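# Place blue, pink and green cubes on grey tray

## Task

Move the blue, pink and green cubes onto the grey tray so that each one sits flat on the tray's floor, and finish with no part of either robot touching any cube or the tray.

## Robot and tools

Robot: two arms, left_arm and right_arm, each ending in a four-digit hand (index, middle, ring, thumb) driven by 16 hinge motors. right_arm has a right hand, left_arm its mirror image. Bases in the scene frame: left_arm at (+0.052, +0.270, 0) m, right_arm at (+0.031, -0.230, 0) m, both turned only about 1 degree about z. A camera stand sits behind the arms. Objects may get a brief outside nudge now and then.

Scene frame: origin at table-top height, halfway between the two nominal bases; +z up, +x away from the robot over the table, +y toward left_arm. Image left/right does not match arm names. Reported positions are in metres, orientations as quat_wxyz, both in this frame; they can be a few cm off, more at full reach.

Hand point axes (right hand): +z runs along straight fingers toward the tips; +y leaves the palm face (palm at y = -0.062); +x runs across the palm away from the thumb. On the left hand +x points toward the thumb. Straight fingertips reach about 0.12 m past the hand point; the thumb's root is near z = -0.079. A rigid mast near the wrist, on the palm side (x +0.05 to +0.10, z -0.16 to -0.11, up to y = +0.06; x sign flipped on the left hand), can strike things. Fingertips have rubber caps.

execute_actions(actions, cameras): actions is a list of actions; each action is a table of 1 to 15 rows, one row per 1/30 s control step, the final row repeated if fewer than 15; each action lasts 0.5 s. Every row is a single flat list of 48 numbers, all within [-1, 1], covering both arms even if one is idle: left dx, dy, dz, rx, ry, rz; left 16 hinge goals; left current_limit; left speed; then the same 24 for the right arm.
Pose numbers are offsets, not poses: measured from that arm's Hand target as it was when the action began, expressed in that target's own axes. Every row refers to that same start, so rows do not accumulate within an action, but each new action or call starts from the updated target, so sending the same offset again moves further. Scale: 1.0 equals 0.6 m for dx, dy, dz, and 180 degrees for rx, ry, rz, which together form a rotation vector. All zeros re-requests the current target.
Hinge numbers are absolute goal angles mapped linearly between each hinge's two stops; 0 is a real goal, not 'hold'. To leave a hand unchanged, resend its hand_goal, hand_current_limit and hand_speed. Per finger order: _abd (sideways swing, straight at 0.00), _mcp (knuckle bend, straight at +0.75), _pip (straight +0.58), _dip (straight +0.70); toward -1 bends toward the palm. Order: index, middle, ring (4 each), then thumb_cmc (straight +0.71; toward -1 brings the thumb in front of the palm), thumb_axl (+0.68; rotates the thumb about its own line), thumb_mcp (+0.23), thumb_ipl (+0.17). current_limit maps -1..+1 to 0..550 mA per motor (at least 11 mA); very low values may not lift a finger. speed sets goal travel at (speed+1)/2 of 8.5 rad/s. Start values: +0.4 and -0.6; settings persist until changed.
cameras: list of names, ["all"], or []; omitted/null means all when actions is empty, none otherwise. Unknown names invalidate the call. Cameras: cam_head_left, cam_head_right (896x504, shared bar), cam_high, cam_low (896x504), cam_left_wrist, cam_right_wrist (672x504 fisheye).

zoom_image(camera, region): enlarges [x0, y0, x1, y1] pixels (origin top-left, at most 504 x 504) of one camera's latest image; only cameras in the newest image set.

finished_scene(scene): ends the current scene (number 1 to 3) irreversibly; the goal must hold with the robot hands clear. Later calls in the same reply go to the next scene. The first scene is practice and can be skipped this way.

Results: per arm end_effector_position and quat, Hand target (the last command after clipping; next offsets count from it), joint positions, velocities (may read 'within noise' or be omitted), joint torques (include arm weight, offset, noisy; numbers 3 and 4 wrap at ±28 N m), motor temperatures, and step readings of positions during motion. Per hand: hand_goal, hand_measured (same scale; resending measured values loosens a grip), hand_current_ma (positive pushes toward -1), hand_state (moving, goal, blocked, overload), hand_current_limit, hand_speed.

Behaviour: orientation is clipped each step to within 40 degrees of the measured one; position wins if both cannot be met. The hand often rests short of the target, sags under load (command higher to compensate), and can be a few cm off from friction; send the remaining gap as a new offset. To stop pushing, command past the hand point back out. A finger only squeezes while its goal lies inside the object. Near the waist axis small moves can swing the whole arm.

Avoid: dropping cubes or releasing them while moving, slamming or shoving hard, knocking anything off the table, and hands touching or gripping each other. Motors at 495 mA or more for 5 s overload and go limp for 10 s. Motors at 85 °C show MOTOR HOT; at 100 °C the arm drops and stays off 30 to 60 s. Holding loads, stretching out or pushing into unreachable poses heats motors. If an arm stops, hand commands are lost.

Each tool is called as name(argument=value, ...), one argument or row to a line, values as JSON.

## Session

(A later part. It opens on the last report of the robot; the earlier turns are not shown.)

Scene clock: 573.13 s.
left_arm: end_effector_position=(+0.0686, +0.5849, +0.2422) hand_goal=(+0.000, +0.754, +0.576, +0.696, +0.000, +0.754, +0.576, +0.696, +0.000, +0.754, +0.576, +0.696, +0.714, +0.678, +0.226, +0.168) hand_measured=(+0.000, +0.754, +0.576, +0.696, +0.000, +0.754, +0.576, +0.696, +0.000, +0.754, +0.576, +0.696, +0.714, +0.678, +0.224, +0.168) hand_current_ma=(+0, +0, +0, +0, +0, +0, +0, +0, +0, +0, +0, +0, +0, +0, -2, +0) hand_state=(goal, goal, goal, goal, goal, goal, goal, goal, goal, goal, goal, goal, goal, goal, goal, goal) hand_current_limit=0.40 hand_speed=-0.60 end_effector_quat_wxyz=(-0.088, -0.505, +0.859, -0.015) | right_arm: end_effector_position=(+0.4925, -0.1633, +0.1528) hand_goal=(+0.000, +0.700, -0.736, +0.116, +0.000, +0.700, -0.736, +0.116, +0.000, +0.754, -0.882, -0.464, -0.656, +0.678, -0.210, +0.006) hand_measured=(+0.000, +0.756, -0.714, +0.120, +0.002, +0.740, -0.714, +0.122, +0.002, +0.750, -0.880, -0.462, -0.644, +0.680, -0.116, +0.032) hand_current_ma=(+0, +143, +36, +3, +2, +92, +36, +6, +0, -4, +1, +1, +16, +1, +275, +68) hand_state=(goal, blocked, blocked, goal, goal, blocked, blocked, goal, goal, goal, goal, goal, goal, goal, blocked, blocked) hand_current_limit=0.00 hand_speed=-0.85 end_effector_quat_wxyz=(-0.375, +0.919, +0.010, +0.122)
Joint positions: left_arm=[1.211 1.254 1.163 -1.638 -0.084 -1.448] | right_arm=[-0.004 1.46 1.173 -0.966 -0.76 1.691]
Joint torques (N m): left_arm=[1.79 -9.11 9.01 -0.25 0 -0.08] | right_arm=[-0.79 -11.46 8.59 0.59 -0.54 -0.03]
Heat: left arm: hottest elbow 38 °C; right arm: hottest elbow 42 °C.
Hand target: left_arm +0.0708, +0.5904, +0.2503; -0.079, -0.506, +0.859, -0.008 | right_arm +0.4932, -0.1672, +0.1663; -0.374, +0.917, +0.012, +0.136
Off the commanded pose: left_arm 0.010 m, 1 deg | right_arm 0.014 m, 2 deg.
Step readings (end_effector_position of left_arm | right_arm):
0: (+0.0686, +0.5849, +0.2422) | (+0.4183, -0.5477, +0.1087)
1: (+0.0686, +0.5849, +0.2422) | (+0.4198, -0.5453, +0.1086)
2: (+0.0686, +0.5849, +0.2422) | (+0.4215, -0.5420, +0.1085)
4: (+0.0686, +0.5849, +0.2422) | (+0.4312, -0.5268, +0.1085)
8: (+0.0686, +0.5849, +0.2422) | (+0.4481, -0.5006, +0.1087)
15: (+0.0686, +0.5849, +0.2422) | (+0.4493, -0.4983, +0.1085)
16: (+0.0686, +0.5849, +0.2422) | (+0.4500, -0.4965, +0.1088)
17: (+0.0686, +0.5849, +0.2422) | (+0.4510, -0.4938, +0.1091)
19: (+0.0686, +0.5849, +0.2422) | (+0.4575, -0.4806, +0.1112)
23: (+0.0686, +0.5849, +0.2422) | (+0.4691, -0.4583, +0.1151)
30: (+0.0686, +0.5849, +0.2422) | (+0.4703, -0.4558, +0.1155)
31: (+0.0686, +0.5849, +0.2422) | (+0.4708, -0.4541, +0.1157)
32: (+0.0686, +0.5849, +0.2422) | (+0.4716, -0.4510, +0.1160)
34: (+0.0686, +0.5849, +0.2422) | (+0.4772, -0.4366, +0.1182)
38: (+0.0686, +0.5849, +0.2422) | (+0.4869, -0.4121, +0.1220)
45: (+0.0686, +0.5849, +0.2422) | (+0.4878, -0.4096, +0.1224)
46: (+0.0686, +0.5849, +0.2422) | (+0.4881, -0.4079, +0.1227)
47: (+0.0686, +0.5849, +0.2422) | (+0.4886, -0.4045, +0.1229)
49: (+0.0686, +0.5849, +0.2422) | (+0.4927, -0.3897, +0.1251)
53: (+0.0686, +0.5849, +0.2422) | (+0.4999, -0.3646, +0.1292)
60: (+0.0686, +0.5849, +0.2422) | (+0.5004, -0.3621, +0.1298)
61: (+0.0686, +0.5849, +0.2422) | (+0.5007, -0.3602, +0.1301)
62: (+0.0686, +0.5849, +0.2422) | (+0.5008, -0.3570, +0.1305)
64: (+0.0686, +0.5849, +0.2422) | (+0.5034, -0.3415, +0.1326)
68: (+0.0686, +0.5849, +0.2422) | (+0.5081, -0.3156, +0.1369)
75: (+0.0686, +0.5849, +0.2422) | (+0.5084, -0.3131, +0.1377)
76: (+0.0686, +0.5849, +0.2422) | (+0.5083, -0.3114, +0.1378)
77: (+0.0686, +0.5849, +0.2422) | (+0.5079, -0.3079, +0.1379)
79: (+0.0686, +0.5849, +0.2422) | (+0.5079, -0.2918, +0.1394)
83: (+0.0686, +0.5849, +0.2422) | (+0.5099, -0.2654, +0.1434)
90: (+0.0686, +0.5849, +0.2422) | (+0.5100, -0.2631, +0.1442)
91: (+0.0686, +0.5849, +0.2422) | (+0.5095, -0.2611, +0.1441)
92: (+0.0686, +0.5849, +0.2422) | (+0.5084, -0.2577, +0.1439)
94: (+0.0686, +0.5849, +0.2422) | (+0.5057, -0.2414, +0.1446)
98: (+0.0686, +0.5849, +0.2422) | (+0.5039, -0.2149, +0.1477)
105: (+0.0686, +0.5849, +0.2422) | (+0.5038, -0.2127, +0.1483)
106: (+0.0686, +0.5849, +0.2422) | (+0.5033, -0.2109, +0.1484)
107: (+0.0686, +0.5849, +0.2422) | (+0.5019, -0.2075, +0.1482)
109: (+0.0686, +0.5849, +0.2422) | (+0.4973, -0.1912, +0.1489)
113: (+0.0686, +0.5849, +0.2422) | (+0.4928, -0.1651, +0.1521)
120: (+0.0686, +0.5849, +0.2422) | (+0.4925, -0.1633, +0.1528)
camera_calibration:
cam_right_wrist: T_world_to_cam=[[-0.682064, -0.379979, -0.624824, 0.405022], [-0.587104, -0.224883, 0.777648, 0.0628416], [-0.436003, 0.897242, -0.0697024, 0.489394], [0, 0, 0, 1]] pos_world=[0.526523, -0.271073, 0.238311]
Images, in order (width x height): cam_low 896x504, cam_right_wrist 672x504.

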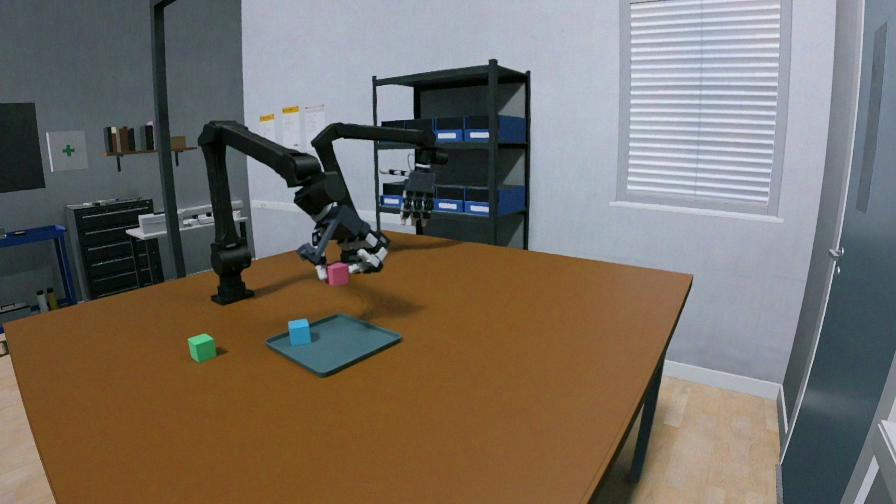

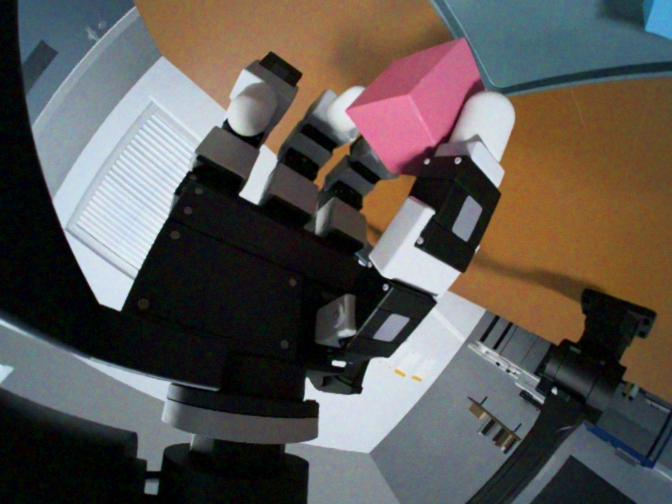

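execute_actions(
  actions=[
    [[0,0,0,0,0,0,0,0.754,0.576,0.696,0,0.754,0.576,0.696,0,0.754,0.576,0.696,0.714,0.678,0.226,0.168,0.4,-0.6,-0.0314,0.052,0.036,0,0,0,0,0.7,-0.737,0.116,0,0.7,-0.737,0.116,0,0.753,-0.883,-0.464,-0.657,0.678,-0.21,0.005,0.0,-0.85]],
    [[0,0,0,0,0,0,0,0.754,0.576,0.696,0,0.754,0.576,0.696,0,0.754,0.576,0.696,0.714,0.678,0.226,0.168,0.4,-0.6,-0.0151,0.0398,0.0398,0,0,0,0,0.7,-0.737,0.116,0,0.7,-0.737,0.116,0,0.753,-0.883,-0.464,-0.657,0.678,-0.21,0.005,0.0,-0.85]],
    [[0,0,0,0,0,0,0,0.754,0.576,0.696,0,0.754,0.576,0.696,0,0.754,0.576,0.696,0.714,0.678,0.226,0.168,0.4,-0.6,-0.0086,0.0228,0.0228,0,0,0,0,0.7,-0.737,0.116,0,0.7,-0.737,0.116,0,0.753,-0.883,-0.464,-0.657,0.678,-0.21,0.005,0.0,-0.85]],
    [[0,0,0,0,0,0,0,0.754,0.576,0.696,0,0.754,0.576,0.696,0,0.754,0.576,0.696,0.714,0.678,0.226,0.168,0.4,-0.6,-0.0069,0.0182,0.0182,0,0,0,0,0.7,-0.737,0.116,0,0.7,-0.737,0.116,0,0.753,-0.883,-0.464,-0.657,0.678,-0.21,0.005,0.0,-0.85]],
    [[0,0,0,0,0,0,0,0.754,0.576,0.696,0,0.754,0.576,0.696,0,0.754,0.576,0.696,0.714,0.678,0.226,0.168,0.4,-0.6,-0.0043,0.0114,0.0114,0,0,0,0,0.7,-0.737,0.116,0,0.7,-0.737,0.116,0,0.753,-0.883,-0.464,-0.657,0.678,-0.21,0.005,0.0,-0.85]],
    [[0,0,0,0,0,0,0,0.754,0.576,0.696,0,0.754,0.576,0.696,0,0.754,0.576,0.696,0.714,0.678,0.226,0.168,0.4,-0.6,-0.0035,0.0091,0.0091,0,0,0,0,0.7,-0.737,0.116,0,0.7,-0.737,0.116,0,0.753,-0.883,-0.464,-0.657,0.678,-0.21,0.005,0.0,-0.85]],
  ],
  cameras=["cam_right_wrist","cam_low"],
)

zoom_image(
  camera="cam_low",
  region=[250, 250, 420, 380],
)

Scene clock: 606.00 s.
left_arm: end_effector_position=(+0.0686, +0.5849, +0.2422) hand_goal=(+0.000, +0.754, +0.576, +0.696, +0.000, +0.754, +0.576, +0.696, +0.000, +0.754, +0.576, +0.696, +0.714, +0.678, +0.226, +0.168) hand_measured=(+0.000, +0.754, +0.576, +0.696, +0.000, +0.754, +0.576, +0.696, +0.000, +0.754, +0.576, +0.696, +0.714, +0.678, +0.224, +0.168) hand_current_ma=(+0, +0, +0, +0, +0, +0, +0, +0, +0, +0, +0, +0, +0, +0, -2, +0) hand_state=(goal, goal, goal, goal, goal, goal, goal, goal, goal, goal, goal, goal, goal, goal, goal, goal) hand_current_limit=0.40 hand_speed=-0.60 end_effector_quat_wxyz=(-0.088, -0.505, +0.859, -0.015) | right_arm: end_effector_position=(+0.4779, -0.1681, +0.0374) hand_goal=(+0.000, +0.700, -0.736, +0.116, +0.000, +0.700, -0.736, +0.116, +0.000, +0.754, -0.882, -0.464, -0.656, +0.678, -0.210, +0.006) hand_measured=(+0.000, +0.756, -0.714, +0.120, +0.002, +0.740, -0.714, +0.122, +0.002, +0.750, -0.880, -0.462, -0.644, +0.680, -0.116, +0.032) hand_current_ma=(+0, +143, +36, +3, +2, +92, +36, +6, +0, -4, +1, +1, +15, +1, +275, +68) hand_state=(goal, blocked, blocked, goal, goal, blocked, blocked, goal, goal, goal, goal, goal, goal, goal, blocked, blocked) hand_current_limit=0.00 hand_speed=-0.85 end_effector_quat_wxyz=(-0.375, +0.918, +0.013, +0.126)
Joint positions: left_arm=[1.211 1.254 1.163 -1.638 -0.084 -1.448] | right_arm=[-0.015 1.558 0.946 -0.642 -0.764 1.674]
Joint torques (N m): left_arm=[2.02 -8.82 8.98 -0.28 0.02 -0.09] | right_arm=[-1.49 -8.94 7.13 1.69 -0.59 -0.02]
Heat: left arm: hottest elbow 38 °C; right arm: hottest elbow 43 °C.
Hand target: left_arm +0.0708, +0.5904, +0.2503; -0.079, -0.506, +0.859, -0.008 | right_arm +0.4841, -0.1732, +0.0364; -0.374, +0.917, +0.012, +0.136
Off the commanded pose: left_arm 0.010 m, 1 deg | right_arm 0.008 m, 1 deg.
Step readings (end_effector_position of left_arm | right_arm):
0: (+0.0686, +0.5849, +0.2422) | (+0.4925, -0.1633, +0.1528)
1: (+0.0686, +0.5849, +0.2422) | (+0.4922, -0.1635, +0.1497)
2: (+0.0686, +0.5849, +0.2422) | (+0.4926, -0.1643, +0.1459)
4: (+0.0686, +0.5849, +0.2422) | (+0.4836, -0.1658, +0.1310)
8: (+0.0686, +0.5849, +0.2422) | (+0.4696, -0.1684, +0.1150)
15: (+0.0686, +0.5849, +0.2422) | (+0.4720, -0.1684, +0.1154)
16: (+0.0686, +0.5849, +0.2422) | (+0.4731, -0.1682, +0.1136)
17: (+0.0686, +0.5849, +0.2422) | (+0.4767, -0.1680, +0.1110)
19: (+0.0686, +0.5849, +0.2422) | (+0.4786, -0.1680, +0.1020)
23: (+0.0686, +0.5849, +0.2422) | (+0.4750, -0.1681, +0.0879)
30: (+0.0686, +0.5849, +0.2422) | (+0.4754, -0.1681, +0.0859)
31: (+0.0686, +0.5849, +0.2422) | (+0.4761, -0.1681, +0.0851)
32: (+0.0686, +0.5849, +0.2422) | (+0.4783, -0.1681, +0.0837)
34: (+0.0686, +0.5849, +0.2422) | (+0.4792, -0.1681, +0.0785)
38: (+0.0686, +0.5849, +0.2422) | (+0.4767, -0.1681, +0.0701)
45: (+0.0686, +0.5849, +0.2422) | (+0.4767, -0.1681, +0.0688)
46: (+0.0686, +0.5849, +0.2422) | (+0.4771, -0.1681, +0.0680)
47: (+0.0686, +0.5849, +0.2422) | (+0.4789, -0.1680, +0.0668)
49: (+0.0686, +0.5849, +0.2422) | (+0.4796, -0.1680, +0.0624)
53: (+0.0686, +0.5849, +0.2422) | (+0.4771, -0.1681, +0.0545)
60: (+0.0686, +0.5849, +0.2422) | (+0.4769, -0.1681, +0.0533)
61: (+0.0686, +0.5849, +0.2422) | (+0.4773, -0.1681, +0.0529)
62: (+0.0686, +0.5849, +0.2422) | (+0.4785, -0.1680, +0.0522)
64: (+0.0686, +0.5849, +0.2422) | (+0.4794, -0.1680, +0.0499)
68: (+0.0686, +0.5849, +0.2422) | (+0.4780, -0.1681, +0.0457)
75: (+0.0686, +0.5849, +0.2422) | (+0.4777, -0.1681, +0.0451)
76: (+0.0686, +0.5849, +0.2422) | (+0.4780, -0.1680, +0.0447)
77: (+0.0686, +0.5849, +0.2422) | (+0.4790, -0.1680, +0.0440)
79: (+0.0686, +0.5849, +0.2422) | (+0.4795, -0.1680, +0.0417)
83: (+0.0686, +0.5849, +0.2422) | (+0.4782, -0.1680, +0.0379)
90: (+0.0686, +0.5849, +0.2422) | (+0.4779, -0.1681, +0.0374)
camera_calibration:
cam_right_wrist: T_world_to_cam=[[-0.675007, -0.380924, -0.631872, 0.317932], [-0.594452, -0.226495, 0.771575, 0.146429], [-0.437028, 0.896436, -0.0735551, 0.479733], [0, 0, 0, 1]] pos_world=[0.511308, -0.275776, 0.123199]
Images, in order (width x height): cam_low 896x504, cam_right_wrist 672x504.

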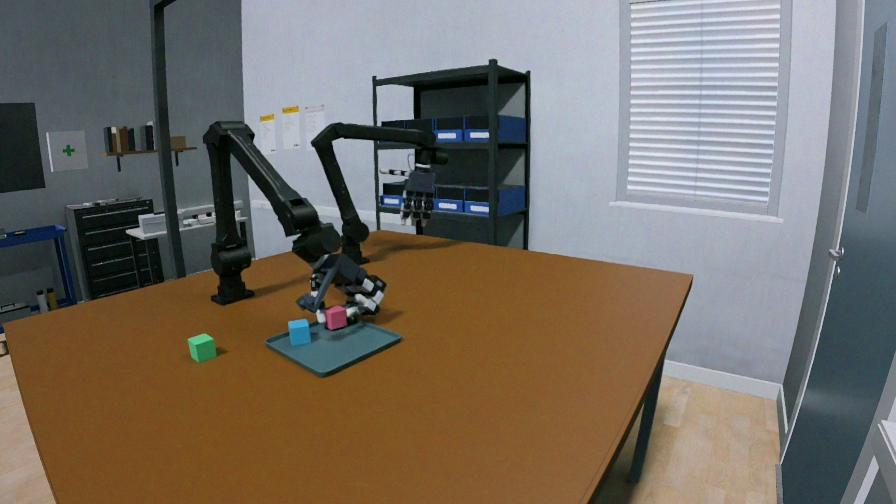

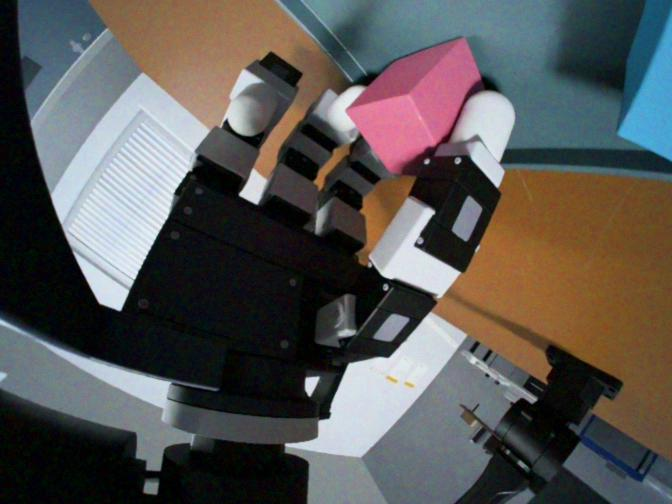

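Scaled by 2.965 from the camera's 896x504 image, which has a finer 1280x720 frame.

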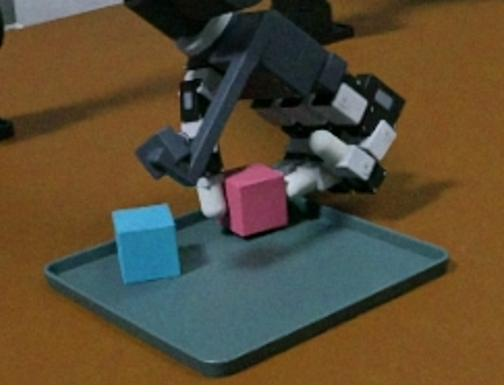

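execute_actions(
  actions=[
    [[0,0,0,0,0,0,0,0.754,0.576,0.696,0,0.754,0.576,0.696,0,0.754,0.576,0.696,0.714,0.678,0.226,0.168,0.4,-0.6,-0.0026,0.0068,0.0068,0,0,0,0,0.7,-0.737,0.116,0,0.7,-0.737,0.116,0,0.753,-0.883,-0.464,-0.657,0.678,-0.21,0.005,0.0,-0.85]],
    [[0,0,0,0,0,0,0,0.754,0.576,0.696,0,0.754,0.576,0.696,0,0.754,0.576,0.696,0.714,0.678,0.226,0.168,0.4,-0.6,-0.0022,0.0057,0.0057,0,0,0,0,0.7,-0.737,0.116,0,0.7,-0.737,0.116,0,0.753,-0.883,-0.464,-0.657,0.678,-0.21,0.005,0.0,-0.85]],
  ],
  cameras=["cam_low"],
)

zoom_image(
  camera="cam_low",
  region=[250, 250, 420, 380],
)

Scene clock: 612.43 s.
left_arm: end_effector_position=(+0.0686, +0.5849, +0.2422) hand_goal=(+0.000, +0.754, +0.576, +0.696, +0.000, +0.754, +0.576, +0.696, +0.000, +0.754, +0.576, +0.696, +0.714, +0.678, +0.226, +0.168) hand_measured=(+0.000, +0.754, +0.576, +0.696, +0.000, +0.754, +0.576, +0.696, +0.000, +0.754, +0.576, +0.696, +0.714, +0.678, +0.224, +0.168) hand_current_ma=(+0, +0, +0, +0, +0, +0, +0, +0, +0, +0, +0, +0, +0, +0, -2, +0) hand_state=(goal, goal, goal, goal, goal, goal, goal, goal, goal, goal, goal, goal, goal, goal, goal, goal) hand_current_limit=0.40 hand_speed=-0.60 end_effector_quat_wxyz=(-0.088, -0.505, +0.859, -0.015) | right_arm: end_effector_position=(+0.4820, -0.1668, +0.0349) hand_goal=(+0.000, +0.700, -0.736, +0.116, +0.000, +0.700, -0.736, +0.116, +0.000, +0.754, -0.882, -0.464, -0.656, +0.678, -0.210, +0.006) hand_measured=(+0.004, +0.720, -0.746, +0.114, +0.002, +0.736, -0.714, +0.122, +0.002, +0.750, -0.880, -0.462, -0.632, +0.688, -0.132, +0.032) hand_current_ma=(+3, +33, -12, -2, +2, +79, +36, +6, +0, -4, +1, +1, +41, +14, +275, +68) hand_state=(goal, goal, goal, goal, goal, blocked, blocked, goal, goal, goal, goal, goal, blocked, goal, blocked, blocked) hand_current_limit=0.00 hand_speed=-0.85 end_effector_quat_wxyz=(-0.379, +0.916, +0.016, +0.135)
Joint positions: left_arm=[1.211 1.254 1.163 -1.638 -0.084 -1.448] | right_arm=[-0.015 1.563 0.94 -0.612 -0.771 1.675]
Joint torques (N m): left_arm=[1.79 -8.88 8.98 -0.27 0.01 -0.07] | right_arm=[-1.67 -8.47 6.43 1.76 -0.3 -0.02]
Heat: left arm: hottest elbow 38 °C; right arm: hottest elbow 42 °C.
Hand target: left_arm +0.0708, +0.5904, +0.2503; -0.079, -0.506, +0.859, -0.008 | right_arm +0.4841, -0.1731, +0.0254; -0.374, +0.917, +0.013, +0.136
Off the commanded pose: left_arm 0.010 m, 1 deg | right_arm 0.012 m, 1 deg.
Step readings (end_effector_position of left_arm | right_arm):
0: (+0.0686, +0.5849, +0.2422) | (+0.4779, -0.1681, +0.0374)
1: (+0.0686, +0.5849, +0.2422) | (+0.4782, -0.1680, +0.0371)
2: (+0.0686, +0.5849, +0.2422) | (+0.4787, -0.1679, +0.0369)
4: (+0.0686, +0.5849, +0.2422) | (+0.4797, -0.1676, +0.0371)
8: (+0.0686, +0.5849, +0.2422) | (+0.4801, -0.1676, +0.0371)
15: (+0.0686, +0.5849, +0.2422) | (+0.4801, -0.1676, +0.0371)
16: (+0.0686, +0.5849, +0.2422) | (+0.4802, -0.1675, +0.0368)
17: (+0.0686, +0.5849, +0.2422) | (+0.4806, -0.1672, +0.0365)
19: (+0.0686, +0.5849, +0.2422) | (+0.4813, -0.1670, +0.0363)
23: (+0.0686, +0.5849, +0.2422) | (+0.4820, -0.1668, +0.0349)
30: (+0.0686, +0.5849, +0.2422) | (+0.4820, -0.1668, +0.0349)
Images, in order (width x height): cam_low 896x504.

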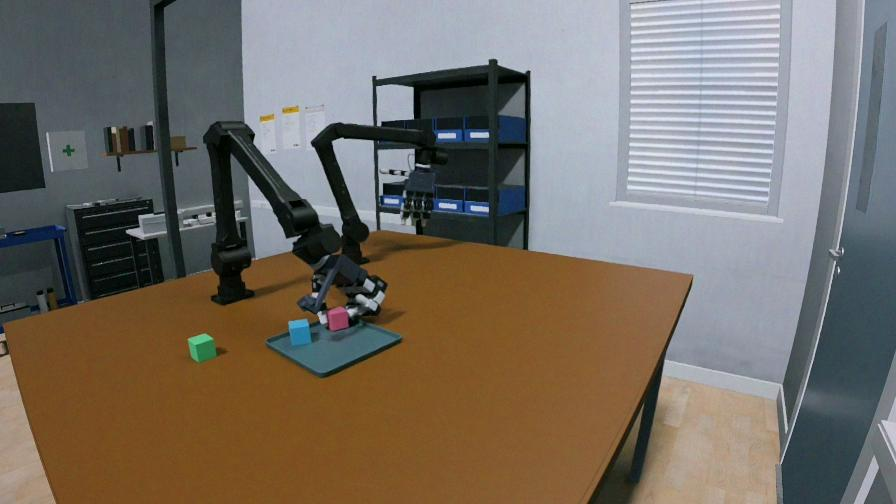

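Scaled by 2.965 from the camera's 896x504 image, which has a finer 1280x720 frame.

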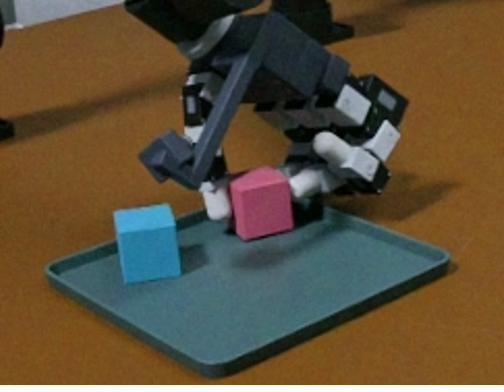

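execute_actions(
  actions=[
    [[0,0,0,0,0,0,0,0.754,0.576,0.696,0,0.754,0.576,0.696,0,0.754,0.576,0.696,0.714,0.678,0.226,0.168,0.4,-0.6,0.0017,-0.0046,-0.0046,0,0,0,0,0.76,-0.737,0.116,0,0.76,-0.737,0.116,0,0.753,-0.883,-0.464,-0.657,0.678,-0.1,-0.0,0.0,-0.92]],
    [[0,0,0,0,0,0,0,0.754,0.576,0.696,0,0.754,0.576,0.696,0,0.754,0.576,0.696,0.714,0.678,0.226,0.168,0.4,-0.6,0.0009,-0.0023,-0.0023,0,0,0,0,0.82,-0.737,0.116,0,0.82,-0.737,0.116,0,0.753,-0.883,-0.464,-0.657,0.678,-0.04,-0.02,0.0,-0.9]],
    [[0,0,0,0,0,0,0,0.754,0.576,0.696,0,0.754,0.576,0.696,0,0.754,0.576,0.696,0.714,0.678,0.226,0.168,0.4,-0.6,0,0,0,0,0,0,0,0.89,-0.737,0.116,0,0.89,-0.737,0.116,0,0.753,-0.883,-0.464,-0.657,0.678,0.03,-0.02,0.0,-0.9]],
  ],
  cameras=["cam_low","cam_right_wrist"],
)

zoom_image(
  camera="cam_low",
  region=[250, 250, 420, 380],
)

Scene clock: 621.87 s.
left_arm: end_effector_position=(+0.0686, +0.5849, +0.2422) hand_goal=(+0.000, +0.754, +0.576, +0.696, +0.000, +0.754, +0.576, +0.696, +0.000, +0.754, +0.576, +0.696, +0.714, +0.678, +0.226, +0.168) hand_measured=(+0.000, +0.754, +0.576, +0.696, +0.000, +0.754, +0.576, +0.696, +0.000, +0.754, +0.576, +0.696, +0.714, +0.678, +0.224, +0.168) hand_current_ma=(+0, +0, +0, +0, +0, +0, +0, +0, +0, +0, +0, +0, +0, +0, -2, +0) hand_state=(goal, goal, goal, goal, goal, goal, goal, goal, goal, goal, goal, goal, goal, goal, goal, goal) hand_current_limit=0.40 hand_speed=-0.60 end_effector_quat_wxyz=(-0.088, -0.505, +0.859, -0.015) | right_arm: end_effector_position=(+0.4823, -0.1691, +0.0346) hand_goal=(+0.000, +0.890, -0.736, +0.116, +0.000, +0.890, -0.736, +0.116, +0.000, +0.754, -0.882, -0.464, -0.656, +0.678, +0.030, -0.020) hand_measured=(+0.004, +0.860, -0.758, +0.112, +0.002, +0.876, -0.730, +0.120, +0.002, +0.750, -0.880, -0.462, -0.648, +0.682, +0.024, -0.018) hand_current_ma=(+3, -62, -34, -4, +2, -22, +6, +3, +0, -4, +1, +1, +9, +3, -7, +2) hand_state=(goal, blocked, blocked, goal, goal, goal, goal, goal, goal, goal, goal, goal, goal, goal, goal, goal) hand_current_limit=0.00 hand_speed=-0.90 end_effector_quat_wxyz=(-0.376, +0.916, +0.014, +0.135)
Joint positions: left_arm=[1.211 1.254 1.163 -1.638 -0.084 -1.448] | right_arm=[-0.019 1.563 0.94 -0.612 -0.767 1.675]
Joint torques (N m): left_arm=[2.02 -9 9.02 -0.35 0.01 -0.09] | right_arm=[-1.26 -9 6.97 1.13 -0.49 -0.03]
Heat: left arm: hottest elbow 38 °C; right arm: hottest elbow 41 °C.
Hand target: left_arm +0.0708, +0.5904, +0.2503; -0.079, -0.506, +0.859, -0.008 | right_arm +0.4841, -0.1732, +0.0315; -0.374, +0.917, +0.013, +0.136
Off the commanded pose: left_arm 0.010 m, 1 deg | right_arm 0.005 m, 0 deg.
Step readings (end_effector_position of left_arm | right_arm):
0: (+0.0686, +0.5849, +0.2422) | (+0.4820, -0.1668, +0.0349)
1: (+0.0686, +0.5849, +0.2422) | (+0.4820, -0.1668, +0.0349)
2: (+0.0686, +0.5849, +0.2422) | (+0.4820, -0.1668, +0.0349)
4: (+0.0686, +0.5849, +0.2422) | (+0.4820, -0.1668, +0.0348)
8: (+0.0686, +0.5849, +0.2422) | (+0.4820, -0.1672, +0.0347)
15: (+0.0686, +0.5849, +0.2422) | (+0.4820, -0.1672, +0.0347)
16: (+0.0686, +0.5849, +0.2422) | (+0.4820, -0.1672, +0.0347)
17: (+0.0686, +0.5849, +0.2422) | (+0.4820, -0.1672, +0.0347)
19: (+0.0686, +0.5849, +0.2422) | (+0.4820, -0.1673, +0.0347)
23: (+0.0686, +0.5849, +0.2422) | (+0.4822, -0.1688, +0.0347)
30: (+0.0686, +0.5849, +0.2422) | (+0.4822, -0.1689, +0.0347)
31: (+0.0686, +0.5849, +0.2422) | (+0.4822, -0.1689, +0.0347)
32: (+0.0686, +0.5849, +0.2422) | (+0.4823, -0.1690, +0.0346)
34: (+0.0686, +0.5849, +0.2422) | (+0.4823, -0.1691, +0.0346)
38: (+0.0686, +0.5849, +0.2422) | (+0.4823, -0.1691, +0.0346)
45: (+0.0686, +0.5849, +0.2422) | (+0.4823, -0.1691, +0.0346)
camera_calibration:
cam_right_wrist: T_world_to_cam=[[-0.664944, -0.376709, -0.644934, 0.314942], [-0.609116, -0.226199, 0.760139, 0.158439], [-0.432235, 0.89829, -0.0790496, 0.480642], [0, 0, 0, 1]] pos_world=[0.513677, -0.277276, 0.120676]
Images, in order (width x height): cam_low 896x504, cam_right_wrist 672x504.

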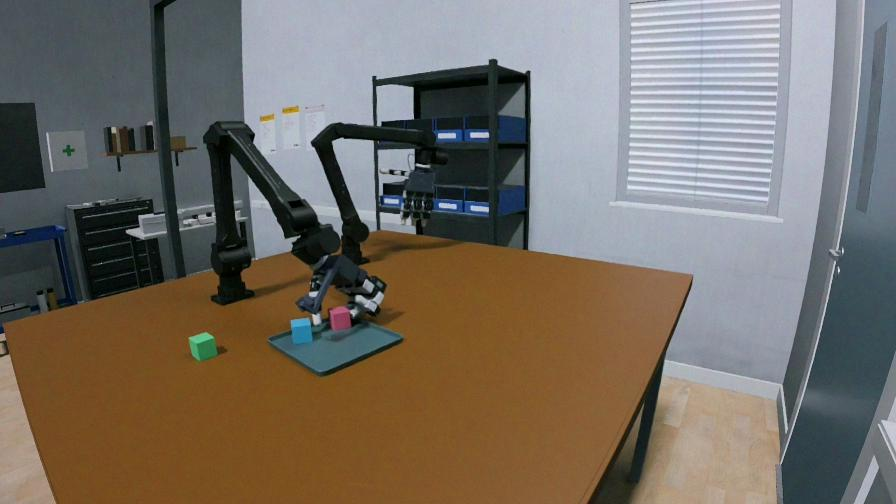

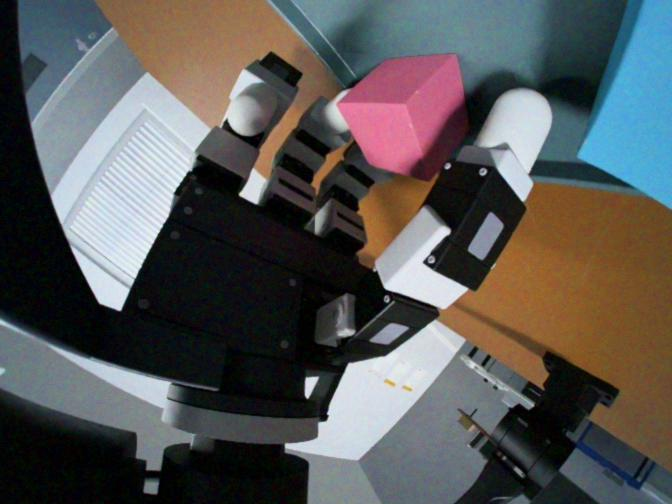

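Scaled by 2.965 from the camera's 896x504 image, which has a finer 1280x720 frame.

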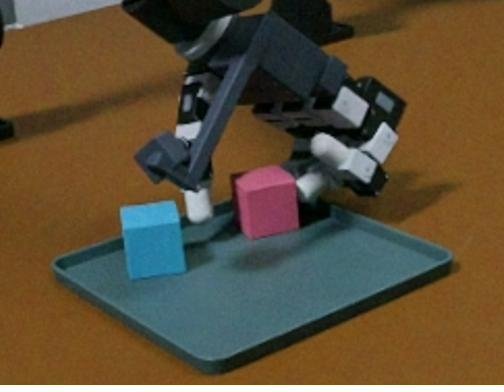

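execute_actions(
  actions=[
    [[0,0,0,0,0,0,0,0.754,0.576,0.696,0,0.754,0.576,0.696,0,0.754,0.576,0.696,0.714,0.678,0.226,0.168,0.4,-0.6,0.0132,-0.0122,-0.0122,0,0,0,0,0.86,-0.737,0.116,0,0.86,-0.737,0.116,0,0.753,-0.883,-0.464,-0.657,0.678,0.05,-0.02,0.0,-0.9]],
    [[0,0,0,0,0,0,0,0.754,0.576,0.696,0,0.754,0.576,0.696,0,0.754,0.576,0.696,0.714,0.678,0.226,0.168,0.4,-0.6,0.004,-0.006,-0.006,0,0,0,0,0.84,-0.737,0.116,0,0.84,-0.737,0.116,0,0.753,-0.883,-0.464,-0.657,0.678,0.07,-0.02,0.0,-0.9]],
  ],
  cameras=["cam_low","cam_right_wrist"],
)

zoom_image(
  camera="cam_low",
  region=[270, 270, 400, 370],
)

zoom_image(
  camera="cam_right_wrist",
  region=[270, 0, 610, 210],
)

Scene clock: 647.97 s.
left_arm: end_effector_position=(+0.0686, +0.5849, +0.2422) hand_goal=(+0.000, +0.754, +0.576, +0.696, +0.000, +0.754, +0.576, +0.696, +0.000, +0.754, +0.576, +0.696, +0.714, +0.678, +0.226, +0.168) hand_measured=(+0.000, +0.754, +0.576, +0.696, +0.000, +0.754, +0.576, +0.696, +0.000, +0.754, +0.576, +0.696, +0.714, +0.678, +0.224, +0.168) hand_current_ma=(+0, +0, +0, +0, +0, +0, +0, +0, +0, +0, +0, +0, +0, +0, -2, +0) hand_state=(goal, goal, goal, goal, goal, goal, goal, goal, goal, goal, goal, goal, goal, goal, goal, goal) hand_current_limit=0.40 hand_speed=-0.60 end_effector_quat_wxyz=(-0.088, -0.505, +0.859, -0.015) | right_arm: end_effector_position=(+0.4742, -0.1690, +0.0339) hand_goal=(+0.000, +0.840, -0.736, +0.116, +0.000, +0.840, -0.736, +0.116, +0.000, +0.754, -0.882, -0.464, -0.656, +0.678, +0.070, -0.020) hand_measured=(+0.004, +0.836, -0.754, +0.110, +0.002, +0.838, -0.730, +0.118, +0.002, +0.750, -0.880, -0.462, -0.648, +0.682, +0.064, -0.018) hand_current_ma=(+3, -3, -25, -5, +2, -1, +6, +2, +0, -4, +1, +1, +7, +3, -8, +2) hand_state=(goal, goal, goal, goal, goal, goal, goal, goal, goal, goal, goal, goal, goal, goal, goal, goal) hand_current_limit=0.00 hand_speed=-0.90 end_effector_quat_wxyz=(-0.377, +0.919, +0.008, +0.120)
Joint positions: left_arm=[1.211 1.254 1.163 -1.638 -0.084 -1.448] | right_arm=[-0.019 1.563 0.943 -0.65 -0.767 1.675]
Joint torques (N m): left_arm=[1.79 -8.82 9.02 -0.27 0.01 -0.09] | right_arm=[-1.38 -10.64 9.74 0.27 -0.45 -0.07]
Heat: left arm: hottest elbow 38 °C; right arm: hottest elbow 40 °C.
Hand target: left_arm +0.0708, +0.5904, +0.2503; -0.079, -0.506, +0.859, -0.008 | right_arm +0.4901, -0.1736, +0.0491; -0.374, +0.917, +0.013, +0.136
Off the commanded pose: left_arm 0.010 m, 1 deg | right_arm 0.022 m, 2 deg.
Step readings (end_effector_position of left_arm | right_arm):
0: (+0.0686, +0.5849, +0.2422) | (+0.4823, -0.1691, +0.0346)
1: (+0.0686, +0.5849, +0.2422) | (+0.4816, -0.1691, +0.0345)
2: (+0.0686, +0.5849, +0.2422) | (+0.4800, -0.1691, +0.0342)
4: (+0.0686, +0.5849, +0.2422) | (+0.4782, -0.1691, +0.0339)
8: (+0.0686, +0.5849, +0.2422) | (+0.4773, -0.1690, +0.0337)
15: (+0.0686, +0.5849, +0.2422) | (+0.4773, -0.1690, +0.0337)
16: (+0.0686, +0.5849, +0.2422) | (+0.4771, -0.1690, +0.0339)
17: (+0.0686, +0.5849, +0.2422) | (+0.4766, -0.1690, +0.0343)
19: (+0.0686, +0.5849, +0.2422) | (+0.4749, -0.1690, +0.0340)
23: (+0.0686, +0.5849, +0.2422) | (+0.4742, -0.1690, +0.0339)
30: (+0.0686, +0.5849, +0.2422) | (+0.4742, -0.1690, +0.0339)
camera_calibration:
cam_right_wrist: T_world_to_cam=[[-0.686536, -0.376723, -0.621891, 0.318604], [-0.582457, -0.227011, 0.780519, 0.140674], [-0.435215, 0.898079, -0.0635739, 0.477839], [0, 0, 0, 1]] pos_world=[0.508632, -0.277177, 0.118717]
Images, in order (width x height): cam_low 896x504, cam_right_wrist 672x504.

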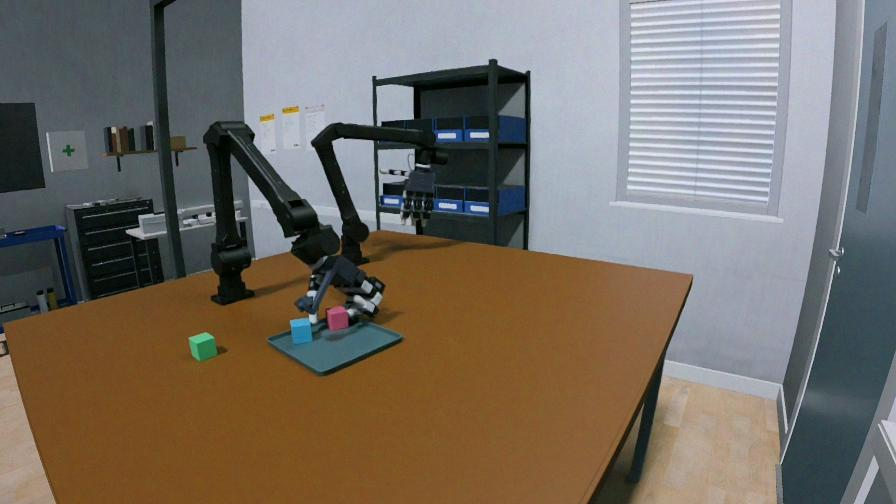

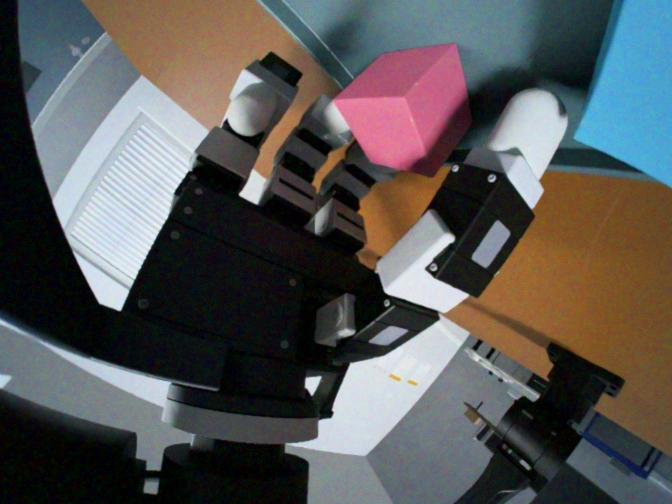

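Scaled by 3.877 from the camera's 896x504 image, which has a finer 1280x720 frame.

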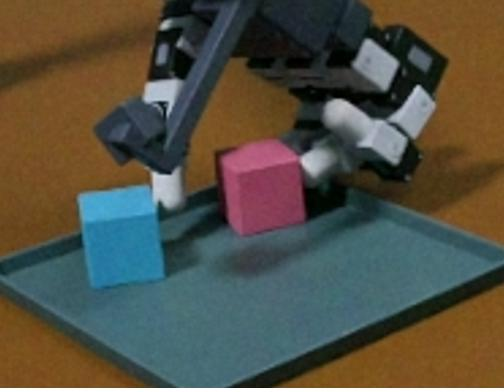

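Scaled by 1.482 from the camera's 672x504 image, which has a finer 960x720 frame.

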